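# Install the ticketed spare fan tray and tighten its screws

## Task

Read the ticket and the two service-guide pages (work order pages 1 to 3) to find which spare fan tray goes into which switch slot. Put that tray into that slot, seat it fully and tighten both of its screws. The other slot must end in the state it began in. Any fan trays not used must finish standing upright on the antistatic (ESD) tray, and that tray must still be on the shelf. The ESD tray sits loose on the shelf. Work only within the switch slots, the shelf beneath them and the space above and between them.

## Robot and tools

Robot: two arms. left_arm is the robot's own left and sits on the +y side. right_arm is on the -y side. Image left and right do not follow these names. Base poses in the scene frame: left_arm at (-0.029, +0.327, +1.055) m, quat_wxyz (+0.544, +0.153, +0.224, +0.794). right_arm at (-0.029, -0.327, +1.055) m, quat_wxyz (+0.794, +0.224, +0.153, +0.544). Each gripper's fingers point along its own +z and separate along its own y. end_effector_position is the spot between the finger pads, roughly 1 cm short of the tips.

Scene frame: the origin is on the floor (z = 0) under the middle of the robot's foot. +x is forward, +z is up. Only the floor height is known for certain. The switch and shelf may sit at an angle to the robot. Reported hand positions and orientations can be a few cm off, and more at long reach.

execute_actions(actions, cameras): actions is a list of actions. Each action is a table of 1 to 15 rows, and each row is one 1/30 s control step. A table shorter than 15 rows repeats its final row. Every row has 14 numbers in [-1, 1], always both arms: left dx, dy, dz, rx, ry, rz, opening, then right dx, dy, dz, rx, ry, rz, opening. The six pose numbers are an offset along the scene axes from that arm's Hand target as it stood when the action began. Every row in the action counts from that same start, so sending the same offset again moves the arm further. 1.0 equals 0.6 m or 180 degrees. rx, ry, rz form a single rotation vector, turning the gripper about its Hand target point. A translation longer than 1.0 may be scaled down along its direction. Opening is absolute: +1 is fully open (0.094 m), -1 is shut. All six pose zeros re-sends the current Hand target. A 0 in the opening slot is a real command, so resend the present opening to keep the fingers as they are. cameras picks images: ["all"], [] or names. It defaults to all for an empty actions list, otherwise none. An unknown name invalidates the call.

move(target, speed, blend, opening_speed, grip_force, blocking, cameras): target is one 14-number row as above, or a list of up to 15 rows. Every row is an offset from the arms' Hand targets at the start of the move, not from the row before it. Each path is straight and turns the shorter way. Paths do not avoid obstacles or the other arm. All paths finish together and are capped at 10 s. speed is the top speed in m/s, 0.002 to 4.3, default 0.25, and turning is capped at twice that in rad/s. Give one speed value, or one per target. blend is in metres: the path rounds corners within that distance. 0 makes a full stop at each corner. opening_speed is the opening change per second on the -1 to +1 scale, at least 0.2. grip_force is the per-pad force cap in newtons, 10 to 50, given once or per arm. It persists until changed. Lower values close slowly. blocking=false returns after about 0.5 s while the move continues. The result ends with a "move:" line: done, off_target, moving, held or fault. Arms not named are done, meaning within 10 mm and 2 degrees. limits=paced means the command was clipped. limits=held means steps were withheld. Neither done nor off_target proves contact or no contact.

wait(seconds 0 to 10) lets time pass while the last commands are held. stop() brakes a running move. zoom_image(camera, region=[x0, y0, x1, y1]) enlarges a pixel region of the newest image, at most 504 by 504. show_instructions() shows the work order pages again. finished_scene(scene=1) ends the scene and cannot be undone.

Cameras: cam_head_left, cam_head_right, cam_left_wrist, cam_right_wrist, each 672x504. The head cameras are pinhole with radial distortion. The wrist cameras are fisheye.

Result lines: end_effector_position (m) and end_effector_quat_wxyz in the scene frame. Hand target is the last commanded pose after clipping, and the next offsets start from it. The gripper often rests a little short of it; a new command re-asks for it, and any remaining gap can be sent as an offset. Orientation commands are clipped to within 40 degrees of the measured orientation at each step. grip_measured is the measured opening on the command scale; it reads slightly wide when empty and slightly narrow when squeezing a part. Joint positions end with the opening in metres. Joint velocities may say within noise. Joint torques include gravity and carry per-unit offsets; numbers 3 and 4 wrap at ±28 N m. Tool commands lists the present commands. Joint ranges (rad): waist ±2.880, shoulder 0 to 3.142, elbow 0 to 3.019, wrist pitch -1.693 to 1.571, wrist yaw ±1.571, wrist roll ±2.094.

Things to avoid: knocking anything out of the work area or letting parts drop. Releasing a part while it is moving. Fast contacts and aiming far past a contact, which both press harder. To end a push, command the target back behind the gripper. Never let the grippers, their housings or their wrist cameras meet, and never close one gripper on the other's fingers. Route paths around an arm's own base rather than close by it. Near-straight arms overshoot. Long holding, stretching or pushing against something unreachable heats the motors. MOTOR HOT warns at 85 °C. At 100 °C an OVER-TEMPERATURE FAULT drops that arm for 30 to 60 s or longer. Close slowly on delicate parts, and open well above grip_measured to let go.

Each tool is called as a command line: name --argument value for each argument, lists and objects as JSON in quotes; but a table of rows of numbers goes row by row, as --pt "numbers of a row", without its own name.

Reference images:

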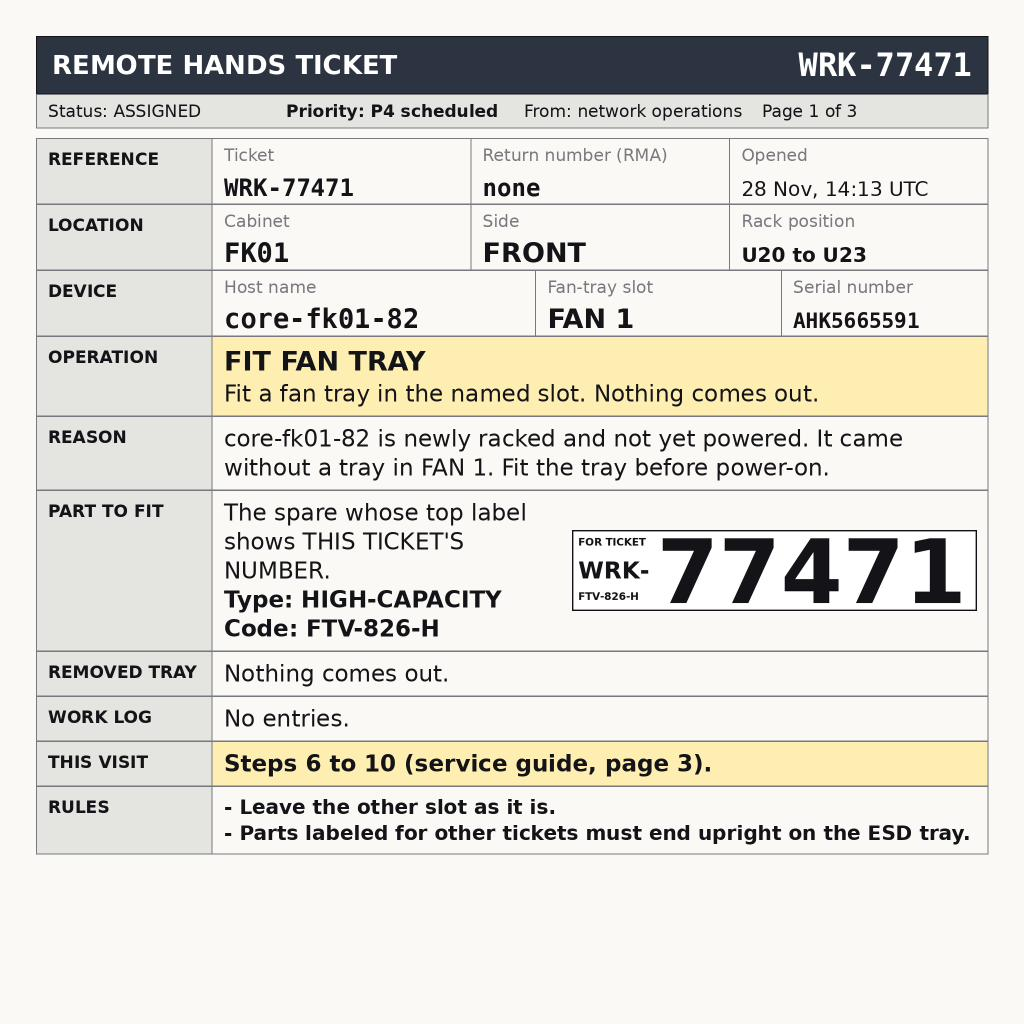

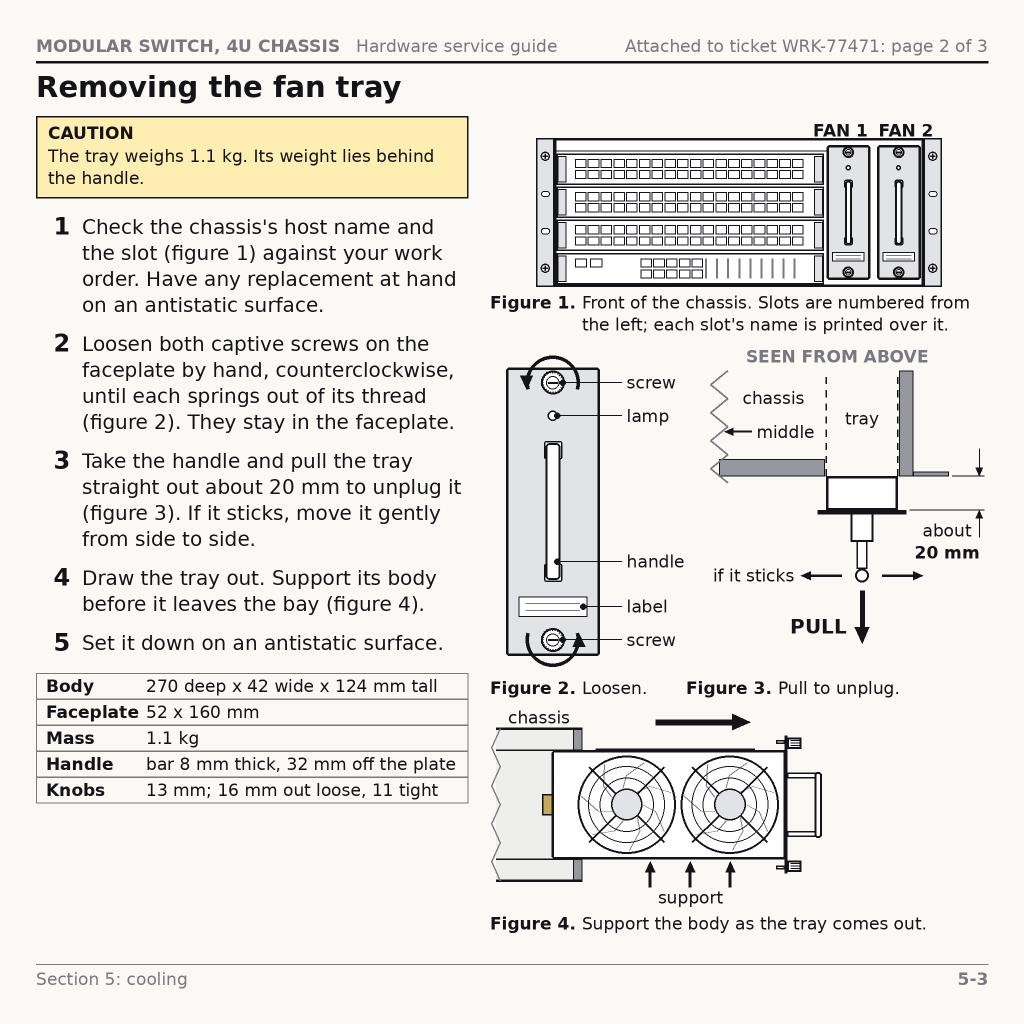

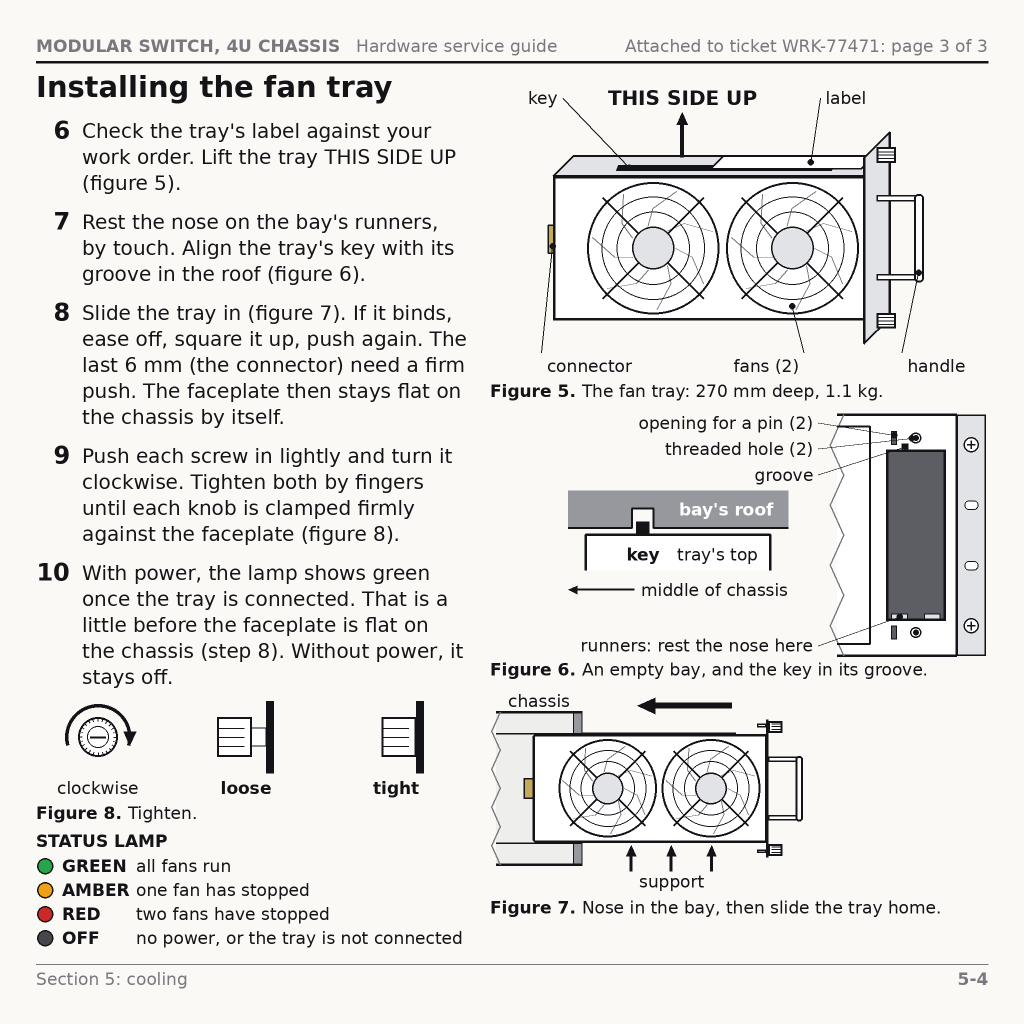

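## Session

execute_actions --actions '[]'

Scene clock: 0.00 s.
left_arm: end_effector_position=(+0.3545, +0.0558, +0.8883) grip_measured=+1.000 end_effector_quat_wxyz=(+0.362, +0.142, +0.891, -0.235) | right_arm: end_effector_position=(+0.5830, -0.5235, +0.9299) grip_measured=+1.000 end_effector_quat_wxyz=(+0.357, +0.547, +0.756, +0.051)
Joint positions: left_arm=[-2.504 1.936 0.486 1.088 -0.09 0.07 0.094] | right_arm=[-1.457 1.498 0.901 0.307 0.187 0.886 0.094]
Joint velocities: within noise
Joint torques (N m): no reading
Heat: left arm: hottest waist 26 °C; right arm: hottest waist 27 °C.
Hand target: left_arm +0.3565, +0.0545, +0.8926; +0.367, +0.142, +0.888, -0.237 | right_arm +0.5907, -0.5260, +0.9362; +0.366, +0.546, +0.752, +0.054
Tool commands: left_gripper/opening=+1.0 right_gripper/opening=+1.0

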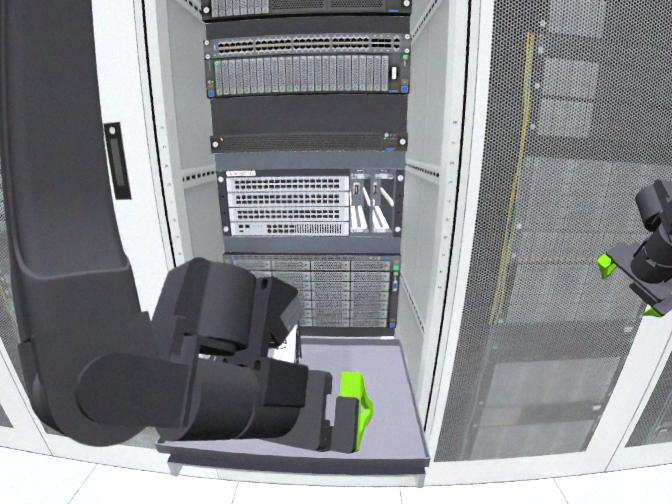

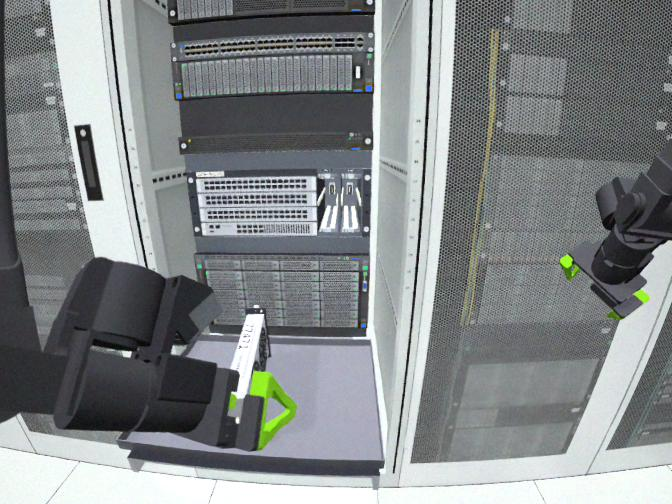

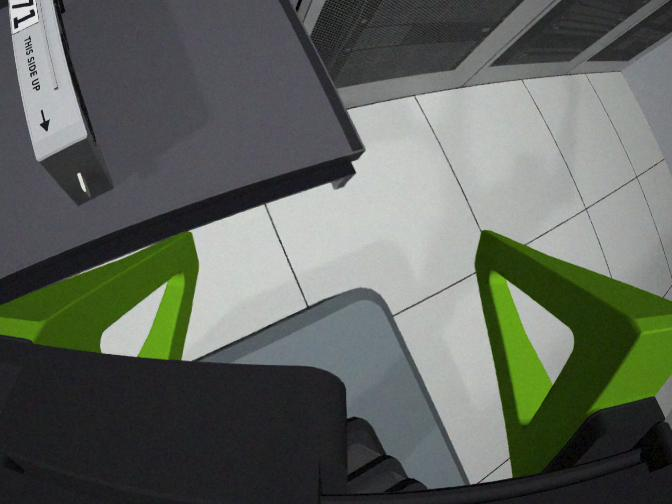

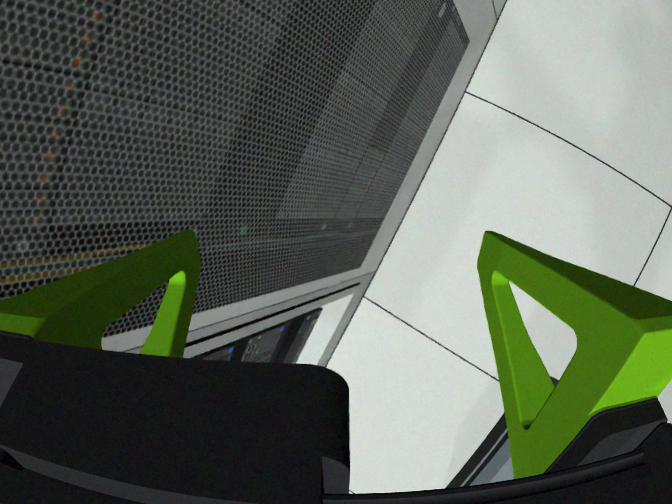

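move --target '[0,0.55,0.1,0,0,0,1,0,0,0,0,0,0,1]' --cameras '["all"]'

zoom_image --camera "cam_head_left" --region '[150, 300, 440, 490]'

zoom_image --camera "cam_head_left" --region '[200, 150, 420, 270]'

Scene clock: 11.87 s.
left_arm: end_effector_position=(+0.3481, +0.3772, +0.9473) grip_measured=+1.000 end_effector_quat_wxyz=(+0.358, +0.136, +0.890, -0.246) | right_arm: end_effector_position=(+0.5830, -0.5235, +0.9299) grip_measured=+1.000 end_effector_quat_wxyz=(+0.357, +0.547, +0.756, +0.051)
Joint positions: left_arm=[-1.442 1.287 0.345 0.342 0.892 0.565 0.094] | right_arm=[-1.457 1.498 0.901 0.307 0.187 0.886 0.094]
Joint torques (N m): left_arm=[1.79 -7.77 3.19 0.57 0.56 0.06] | right_arm=[0.67 -17.9 4.6 1.68 0.01 0.11]
Heat: left arm: hottest waist 26 °C; right arm: hottest waist 27 °C.
Hand target: left_arm +0.3565, +0.3846, +0.9527; +0.367, +0.142, +0.888, -0.237 | right_arm +0.5907, -0.5260, +0.9362; +0.366, +0.546, +0.752, +0.054
Off the commanded pose: left_arm 0.012 m, 2 deg | right_arm 0.010 m, 1 deg.
move: off_target (left_arm)

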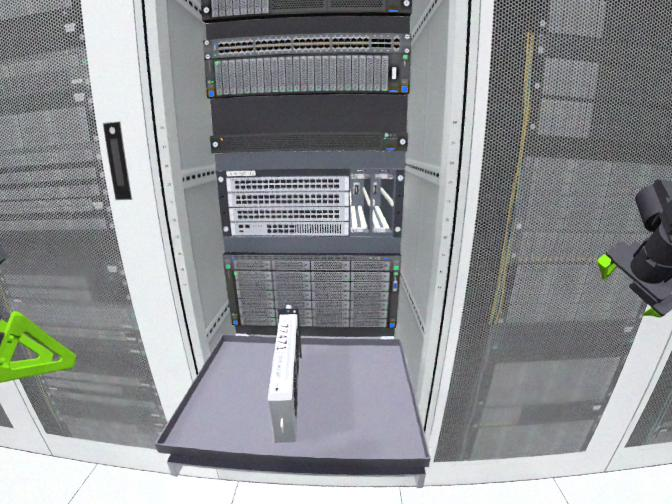

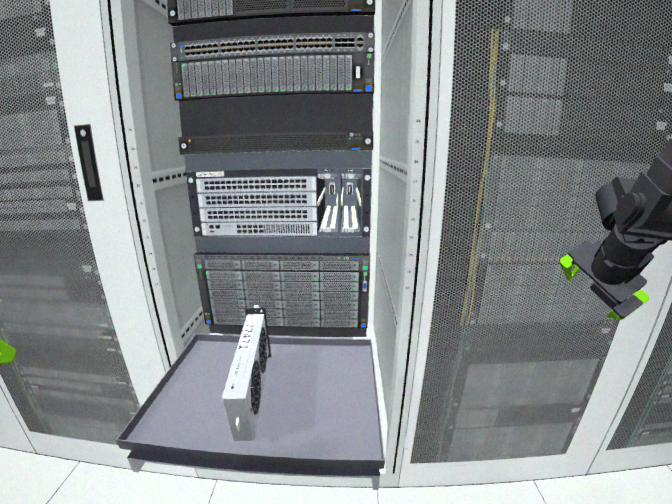

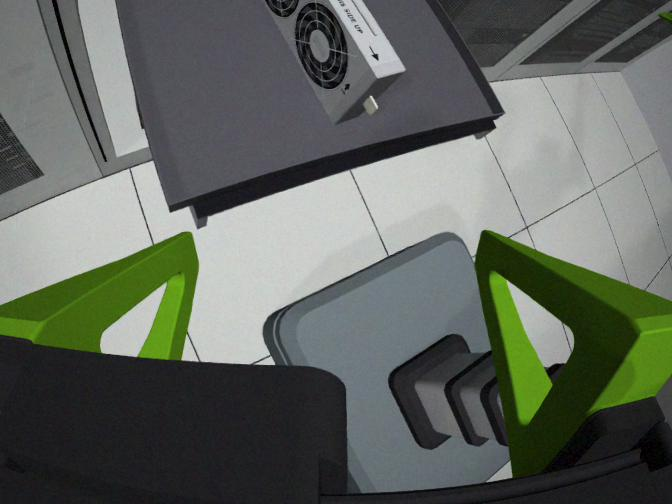

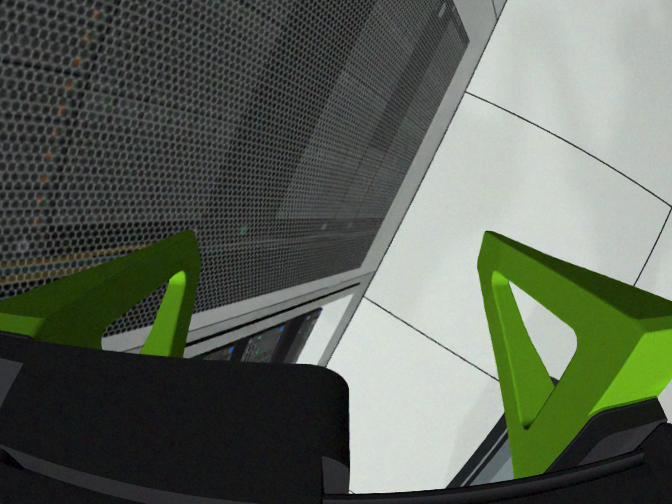

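Scaled by 1.738 from the camera's 672x504 image, which has a finer 960x720 frame.

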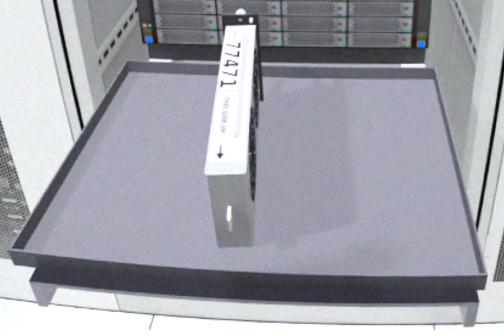

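Scaled by 2.291 from the camera's 672x504 image, which has a finer 960x720 frame.

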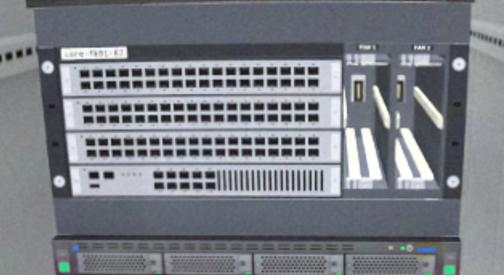

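move --target '[0.239,-0.424,0.13,0.157,0.243,0.094,1,0,0,0,0,0,0,1]' --cameras '["all"]'

Scene clock: 99.17 s.
left_arm: end_effector_position=(+0.4829, +0.1388, +1.0180) grip_measured=+1.000 end_effector_quat_wxyz=(-0.014, +0.005, +1.000, +0.008) | right_arm: end_effector_position=(+0.5830, -0.5235, +0.9299) grip_measured=+1.000 end_effector_quat_wxyz=(+0.357, +0.547, +0.756, +0.051)
Joint positions: left_arm=[-2.483 1.521 1.229 -0.957 -0.427 -0.47 0.094] | right_arm=[-1.457 1.498 0.901 0.307 0.187 0.886 0.094]
Joint torques (N m): left_arm=[-7.06 -11.81 11.17 -0.12 -0.11 -0.11] | right_arm=[0.73 -17.9 4.59 1.68 0.02 0.12]
Heat: left arm: hottest shoulder 27 °C; right arm: hottest shoulder 29 °C.
Hand target: left_arm +0.4999, +0.1302, +1.0307; +0.000, +0.000, +1.000, +0.000 | right_arm +0.5907, -0.5260, +0.9362; +0.366, +0.546, +0.752, +0.054
Off the commanded pose: left_arm 0.023 m, 2 deg | right_arm 0.010 m, 1 deg.
move: off_target (left_arm)

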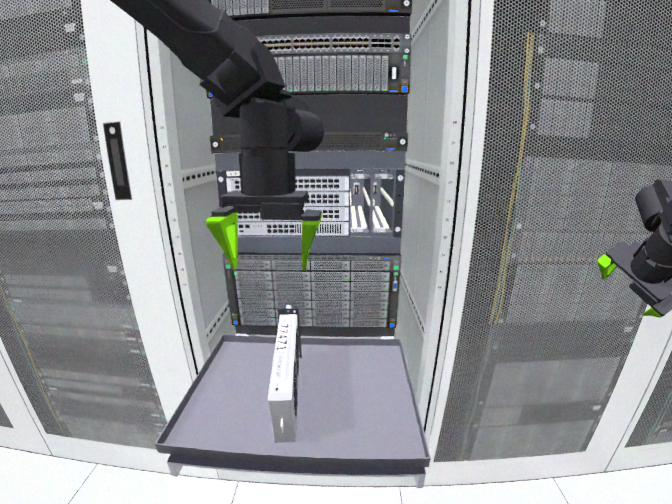

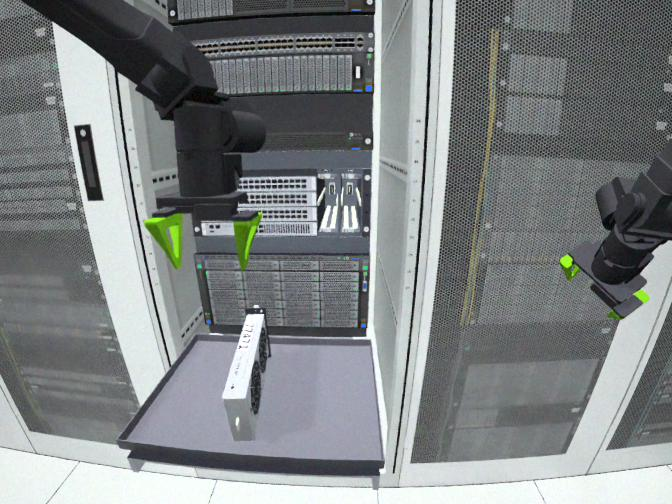

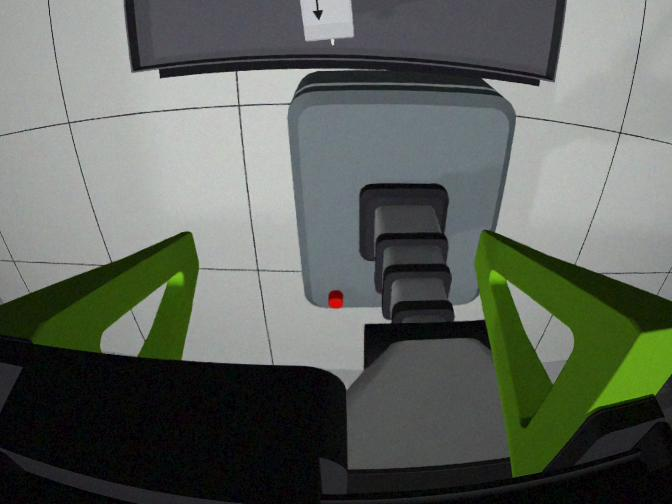

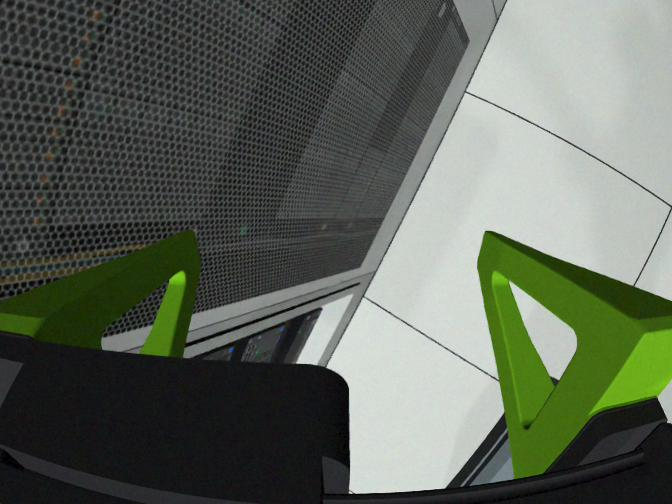

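move --target '[0.18,0.055,-0.2,0,0,0,1,0,0,0,0,0,0,1]' --cameras '["all"]'

Scene clock: 118.60 s.
left_arm: end_effector_position=(+0.5852, +0.1649, +0.8999) grip_measured=+1.000 end_effector_quat_wxyz=(-0.021, +0.004, +1.000, +0.007) | right_arm: end_effector_position=(+0.5830, -0.5235, +0.9299) grip_measured=+1.000 end_effector_quat_wxyz=(+0.357, +0.547, +0.756, +0.051)
Joint positions: left_arm=[-2.286 1.832 1.504 -0.856 -0.352 -0.276 0.094] | right_arm=[-1.457 1.498 0.901 0.307 0.187 0.886 0.094]
Joint torques (N m): left_arm=[-6.71 -16.21 10.43 0.39 0.11 0.04] | right_arm=[0.85 -17.9 4.6 1.7 0.01 0.11]
Heat: left arm: hottest shoulder 27 °C; right arm: hottest shoulder 29 °C.
Hand target: left_arm +0.6078, +0.1632, +0.9106; -0.001, +0.000, +1.000, +0.000 | right_arm +0.5907, -0.5260, +0.9362; +0.366, +0.546, +0.752, +0.054
Off the commanded pose: left_arm 0.025 m, 2 deg | right_arm 0.010 m, 1 deg.
move: off_target (left_arm)

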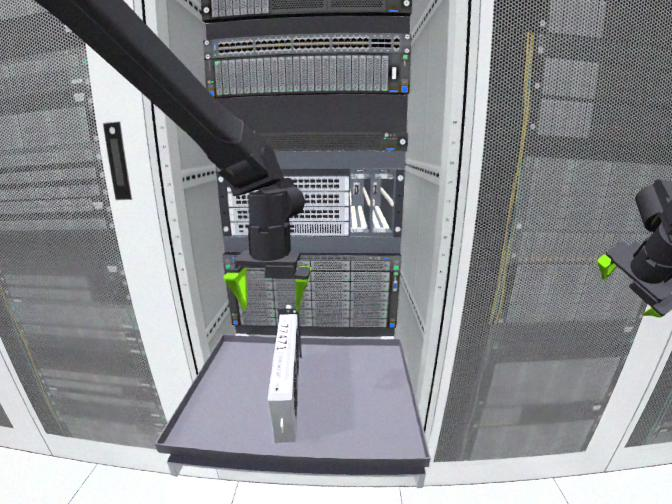

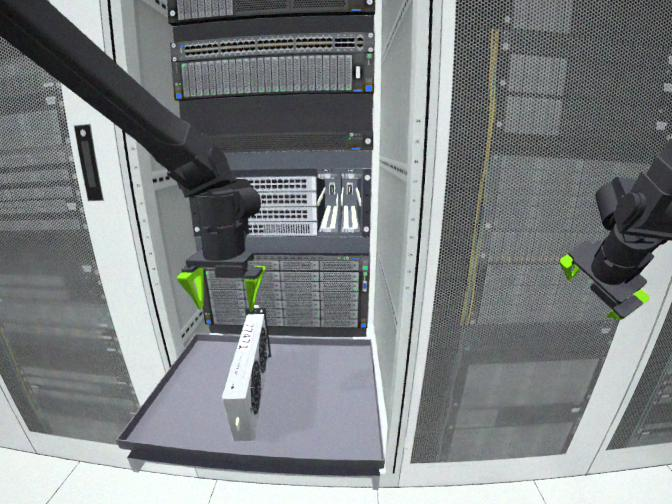

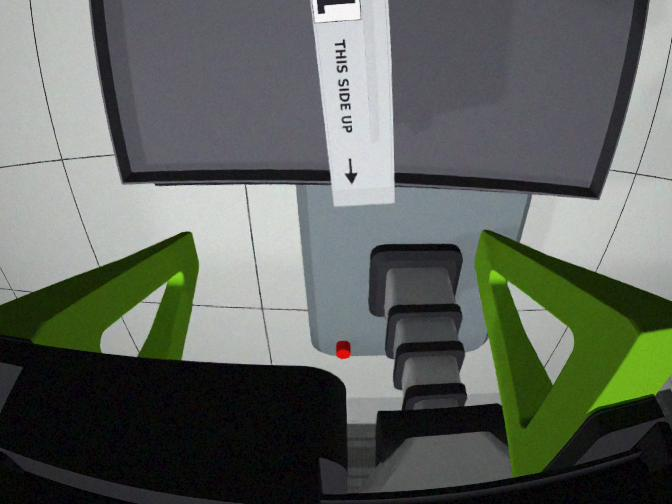

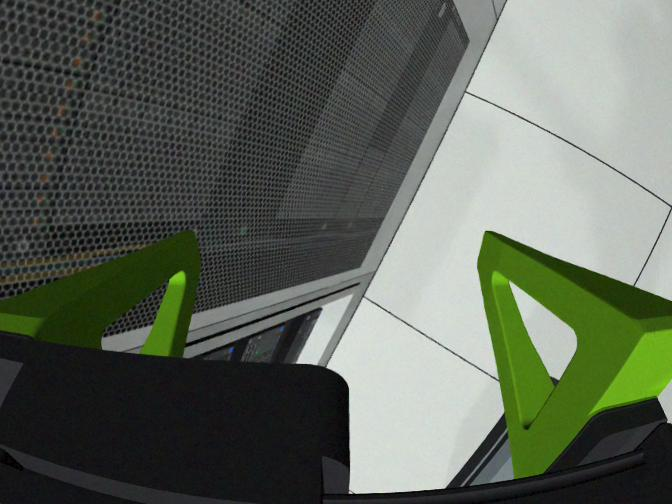

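move --target '[0.107,-0.02,-0.15,0,0,0,1,0,0,0,0,0,0,1]' --cameras '["all"]'

zoom_image --camera "cam_head_left" --region '[310, 150, 430, 350]'

zoom_image --camera "cam_head_right" --region '[280, 150, 400, 350]'

Scene clock: 144.60 s.
left_arm: end_effector_position=(+0.6489, +0.1500, +0.8039) grip_measured=+1.000 end_effector_quat_wxyz=(-0.019, +0.003, +1.000, +0.006) | right_arm: end_effector_position=(+0.5830, -0.5235, +0.9299) grip_measured=+1.000 end_effector_quat_wxyz=(+0.357, +0.547, +0.756, +0.051)
Joint positions: left_arm=[-2.233 2.124 1.817 -0.855 -0.329 -0.225 0.094] | right_arm=[-1.457 1.498 0.901 0.307 0.187 0.886 0.094]
Joint torques (N m): left_arm=[-7.82 -19.31 10.47 -0.18 0.11 0.04] | right_arm=[0.79 -17.96 4.57 1.66 0.01 0.11]
Heat: left arm: hottest shoulder 28 °C; right arm: hottest shoulder 30 °C.
Hand target: left_arm +0.6720, +0.1510, +0.8207; +0.000, +0.000, +1.000, +0.000 | right_arm +0.5907, -0.5260, +0.9362; +0.366, +0.546, +0.752, +0.054
Off the commanded pose: left_arm 0.028 m, 2 deg | right_arm 0.010 m, 1 deg.
move: off_target (left_arm)

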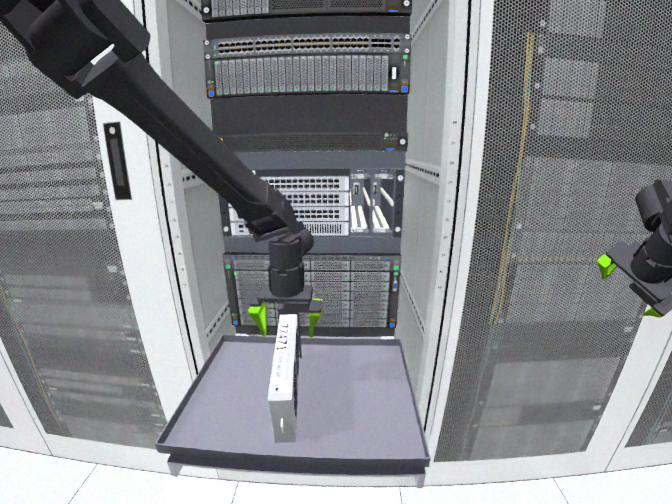

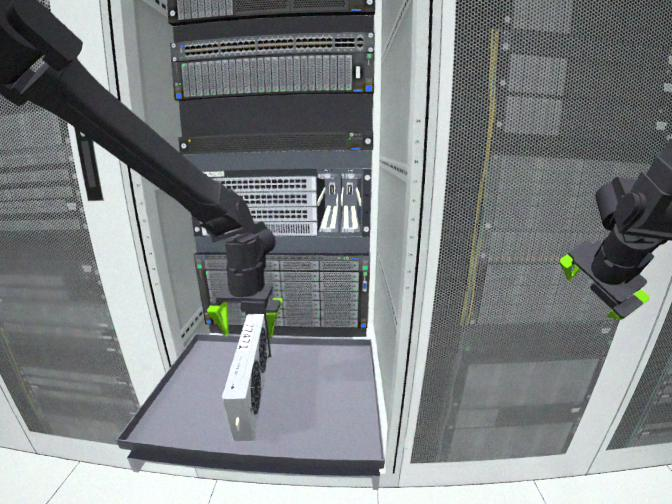

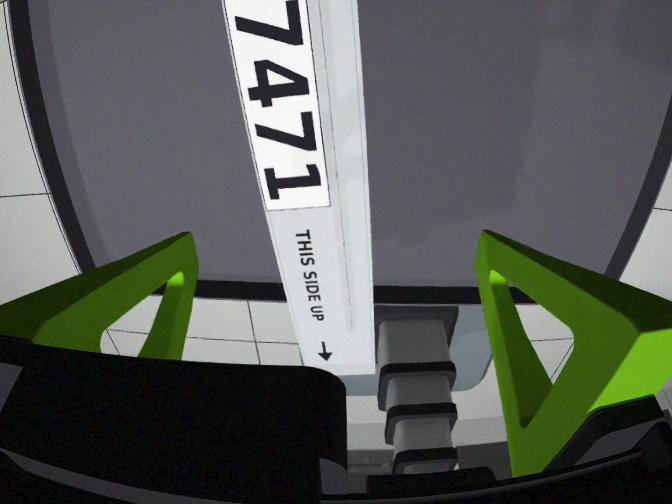

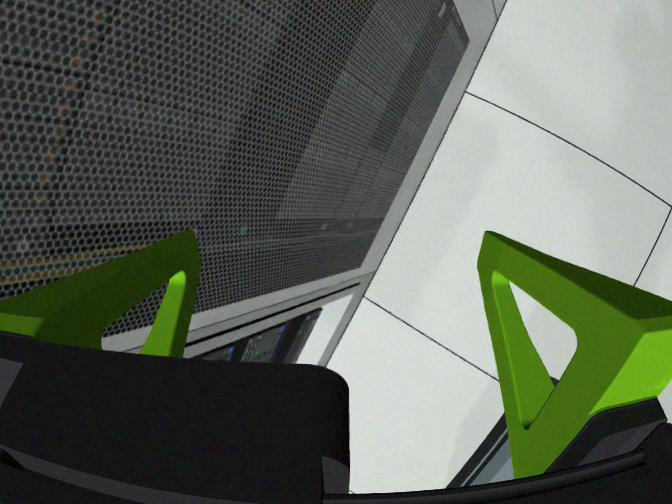

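Scaled by 2.520 from the camera's 672x504 image, which has a finer 960x720 frame.

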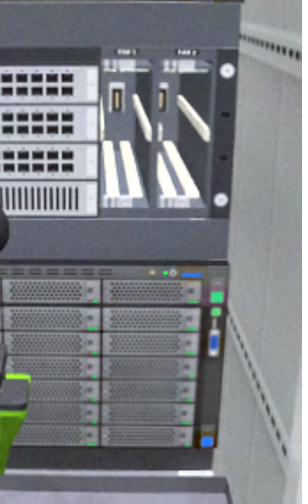

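Scaled by 2.520 from the camera's 672x504 image, which has a finer 960x720 frame.

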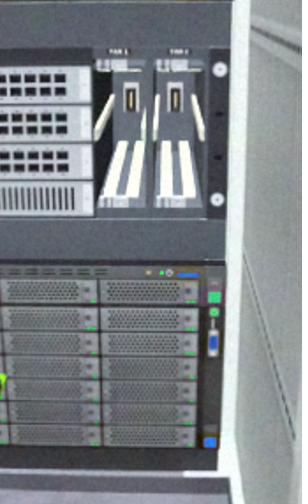

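move --target '[0.035,0.022,-0.08,0,-0.012,0.033,1,0,0,0,0,0,0,1]' --cameras '["all"]' --speed 0.15

Scene clock: 170.80 s.
left_arm: end_effector_position=(+0.6653, +0.1649, +0.7582) grip_measured=+1.000 end_effector_quat_wxyz=(-0.009, -0.039, +0.999, +0.007) | right_arm: end_effector_position=(+0.5830, -0.5235, +0.9299) grip_measured=+1.000 end_effector_quat_wxyz=(+0.357, +0.547, +0.756, +0.051)
Joint positions: left_arm=[-2.189 2.217 1.893 -0.806 -0.318 -0.261 0.094] | right_arm=[-1.457 1.498 0.901 0.307 0.187 0.886 0.094]
Joint torques (N m): left_arm=[-7.77 -19.49 10.39 0.73 0.09 -0.09] | right_arm=[0.67 -17.96 4.57 1.66 0.01 0.12]
Heat: left arm: hottest shoulder 30 °C; right arm: hottest shoulder 30 °C.
Hand target: left_arm +0.6932, +0.1643, +0.7727; +0.018, -0.052, +0.998, +0.000 | right_arm +0.5907, -0.5260, +0.9362; +0.366, +0.546, +0.752, +0.054
Off the commanded pose: left_arm 0.031 m, 4 deg | right_arm 0.010 m, 1 deg.
move: off_target (left_arm)

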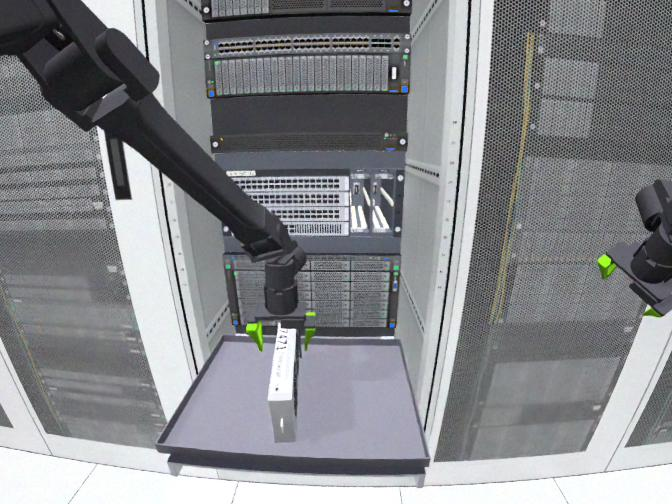

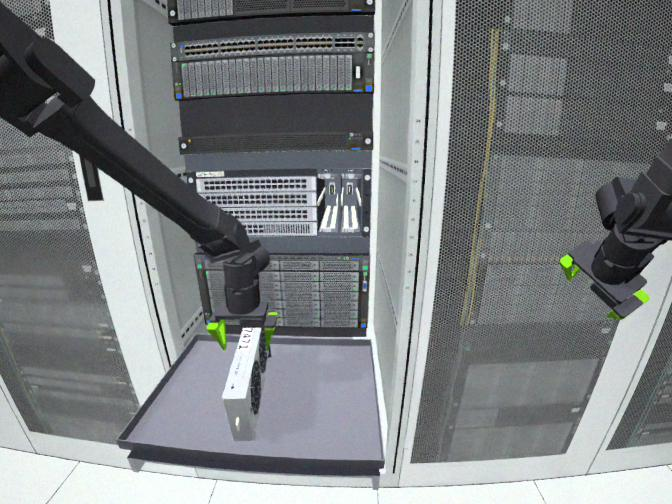

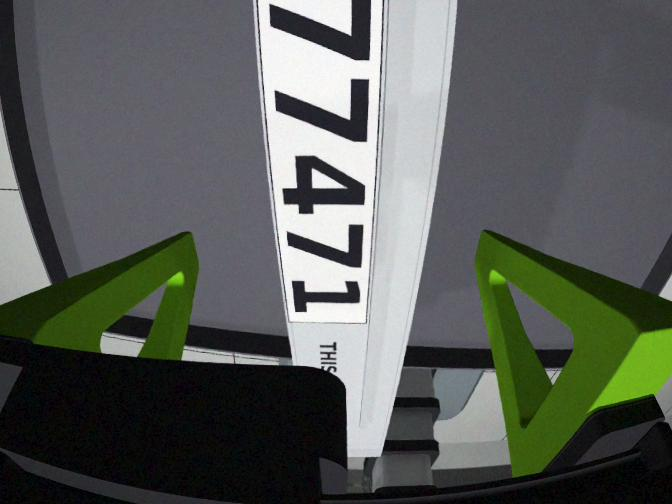

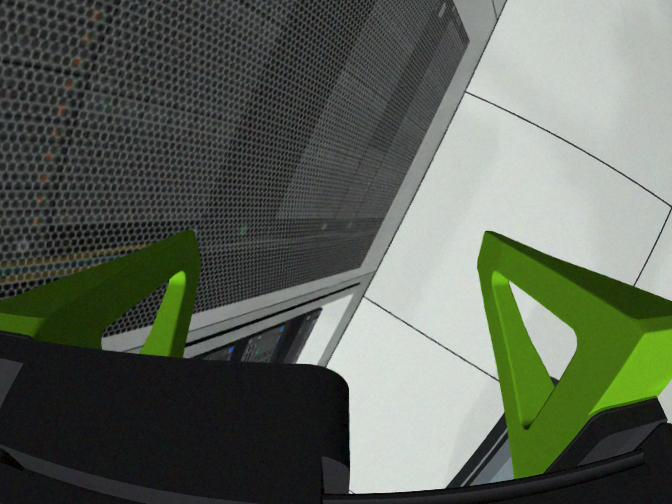

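move --target '[0.02,-0.0117,-0.092,0,0,0,1,0,0,0,0,0,0,1]' --cameras '["all"]' --speed 0.1

Scene clock: 179.80 s.
left_arm: end_effector_position=(+0.6791, +0.1512, +0.7060) grip_measured=+1.000 end_effector_quat_wxyz=(-0.004, -0.044, +0.999, +0.004) | right_arm: end_effector_position=(+0.5830, -0.5235, +0.9299) grip_measured=+1.000 end_effector_quat_wxyz=(+0.357, +0.547, +0.756, +0.051)
Joint positions: left_arm=[-2.181 2.361 2.042 -0.796 -0.31 -0.26 0.094] | right_arm=[-1.457 1.498 0.901 0.307 0.187 0.886 0.094]
Joint torques (N m): left_arm=[-7.47 -19.78 10.48 0.46 0.07 0.03] | right_arm=[0.73 -17.9 4.59 1.66 0.01 0.12]
Heat: left arm: hottest shoulder 30 °C; right arm: hottest shoulder 30 °C.
Hand target: left_arm +0.7051, +0.1572, +0.7175; +0.018, -0.052, +0.998, +0.000 | right_arm +0.5907, -0.5260, +0.9362; +0.366, +0.546, +0.752, +0.054
Off the commanded pose: left_arm 0.029 m, 3 deg | right_arm 0.010 m, 1 deg.
move: off_target (left_arm)

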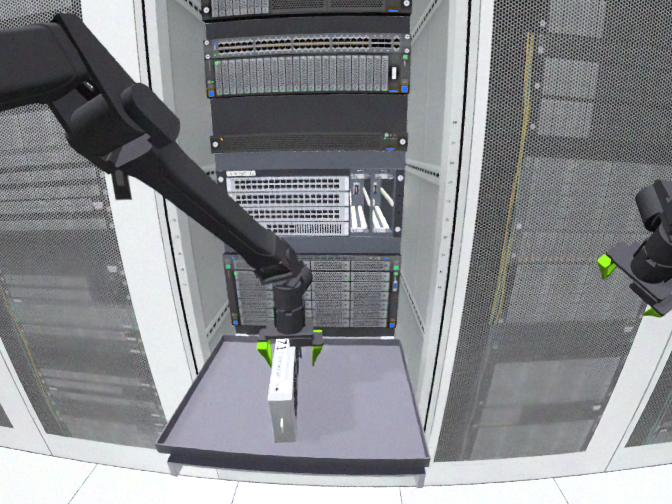

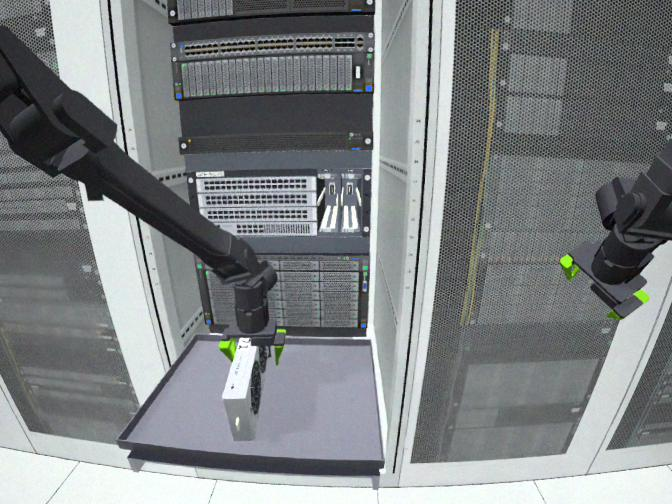

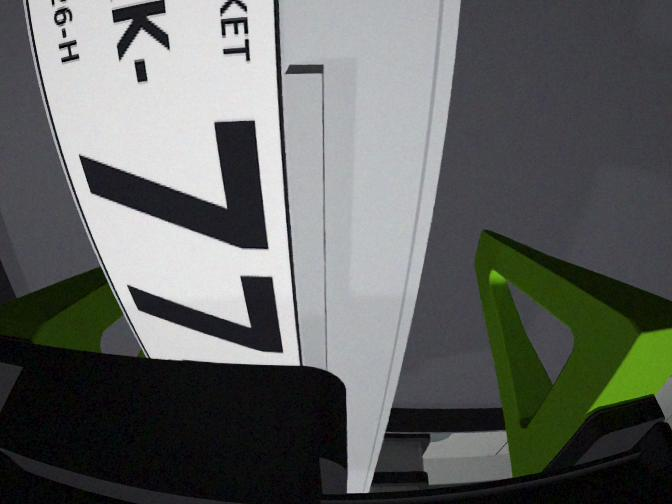

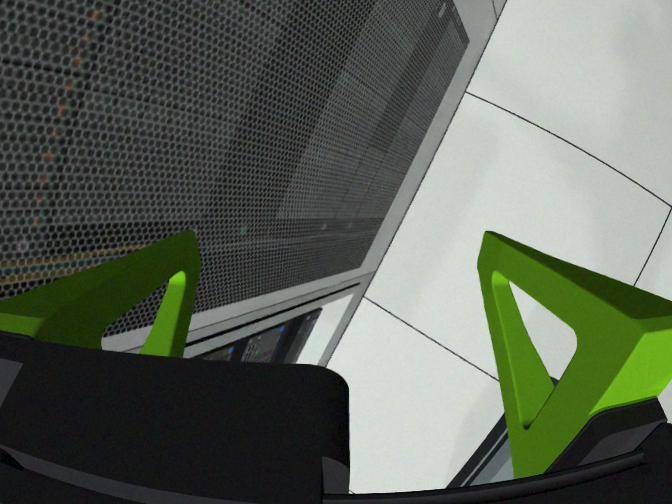

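move --target '[0,0.0125,0.01,0,0,0,1,0,0,0,0,0,0,1]' --cameras '["all"]' --speed 0.1

zoom_image --camera "cam_head_left" --region '[240, 280, 340, 380]'

Scene clock: 195.40 s.
left_arm: end_effector_position=(+0.6796, +0.1561, +0.7045) grip_measured=+1.000 end_effector_quat_wxyz=(-0.005, -0.045, +0.999, +0.005) | right_arm: end_effector_position=(+0.5830, -0.5235, +0.9299) grip_measured=+1.000 end_effector_quat_wxyz=(+0.357, +0.547, +0.756, +0.051)
Joint positions: left_arm=[-2.174 2.361 2.042 -0.796 -0.308 -0.255 0.094] | right_arm=[-1.457 1.498 0.901 0.307 0.187 0.886 0.094]
Joint torques (N m): left_arm=[-7.41 -21.3 8.73 0.51 0.1 0.05] | right_arm=[0.79 -17.96 4.57 1.69 0 0.12]
Heat: left arm: hottest shoulder 30 °C; right arm: hottest shoulder 30 °C.
Hand target: left_arm +0.7051, +0.1648, +0.7235; +0.018, -0.052, +0.998, +0.000 | right_arm +0.5907, -0.5260, +0.9362; +0.366, +0.546, +0.752, +0.054
Off the commanded pose: left_arm 0.033 m, 3 deg | right_arm 0.010 m, 1 deg.
move: off_target (left_arm)

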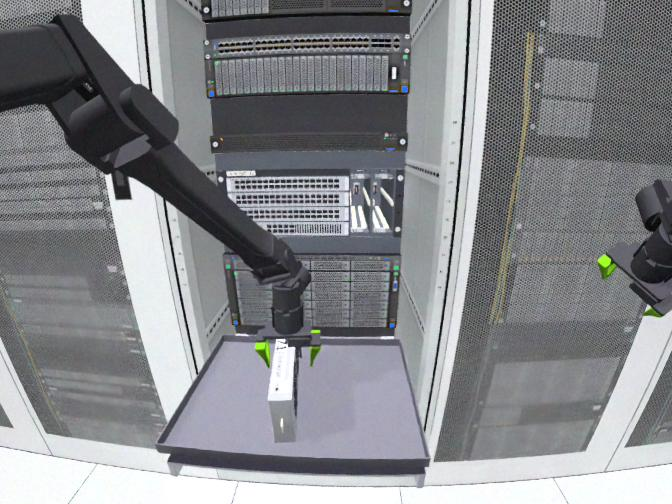

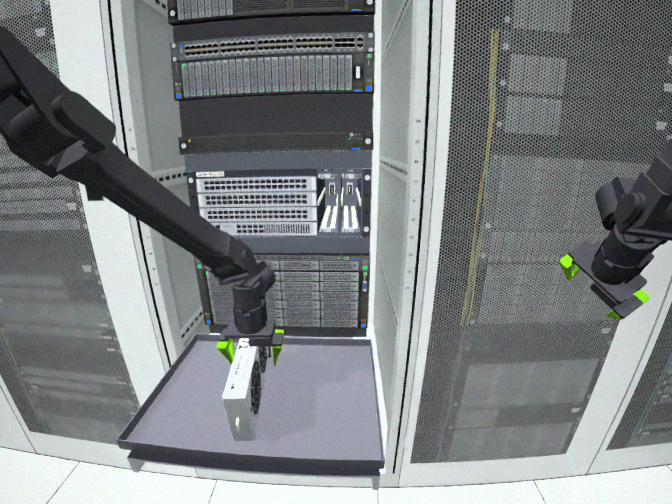

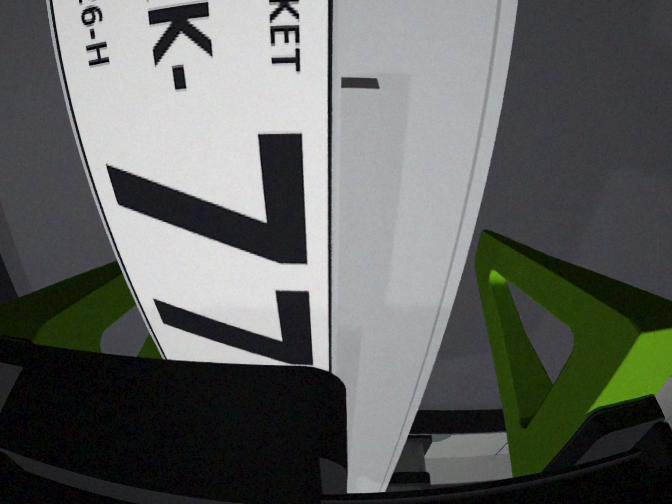

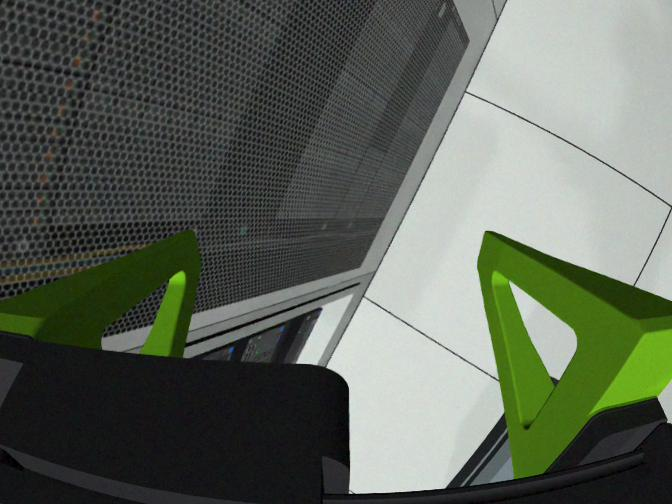

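Scaled by 5.040 from the camera's 672x504 image, which has a finer 960x720 frame.

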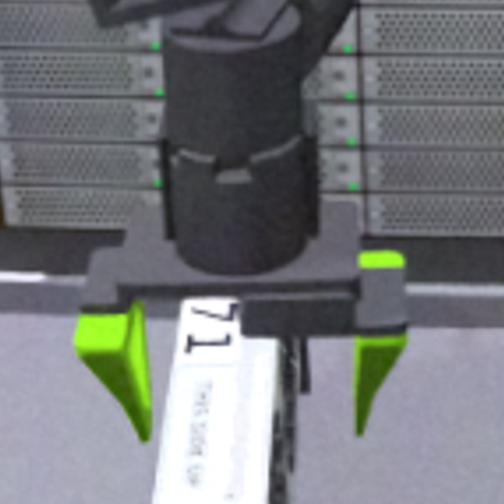

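move --target '[0,0.01,0.012,0,0,0,1,0,0,0,0,0,0,1]' --cameras '["cam_left_wrist"]' --speed 0.1

Scene clock: 201.27 s.
left_arm: end_effector_position=(+0.6868, +0.1606, +0.7126) grip_measured=+1.000 end_effector_quat_wxyz=(+0.001, -0.046, +0.999, +0.003) | right_arm: end_effector_position=(+0.5830, -0.5235, +0.9299) grip_measured=+1.000 end_effector_quat_wxyz=(+0.357, +0.547, +0.756, +0.051)
Joint positions: left_arm=[-2.17 2.346 2.042 -0.796 -0.305 -0.25 0.094] | right_arm=[-1.457 1.498 0.901 0.307 0.187 0.886 0.094]
Joint torques (N m): left_arm=[-7.24 -21.77 7.28 0.47 0.11 0.03] | right_arm=[0.73 -17.96 4.57 1.7 0.01 0.12]
Heat: left arm: hottest shoulder 30 °C; right arm: hottest shoulder 30 °C.
Hand target: left_arm +0.7052, +0.1709, +0.7308; +0.018, -0.052, +0.998, +0.000 | right_arm +0.5907, -0.5260, +0.9362; +0.366, +0.546, +0.752, +0.054
Off the commanded pose: left_arm 0.028 m, 2 deg | right_arm 0.010 m, 1 deg.
move: off_target (left_arm)
Images, in order (width x height): cam_left_wrist 672x504.

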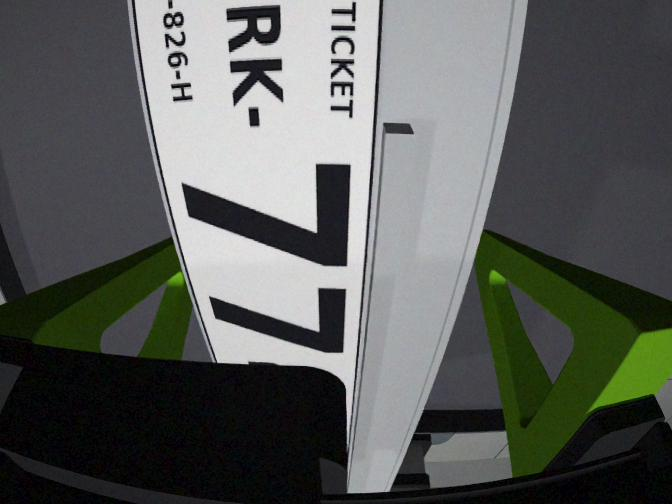

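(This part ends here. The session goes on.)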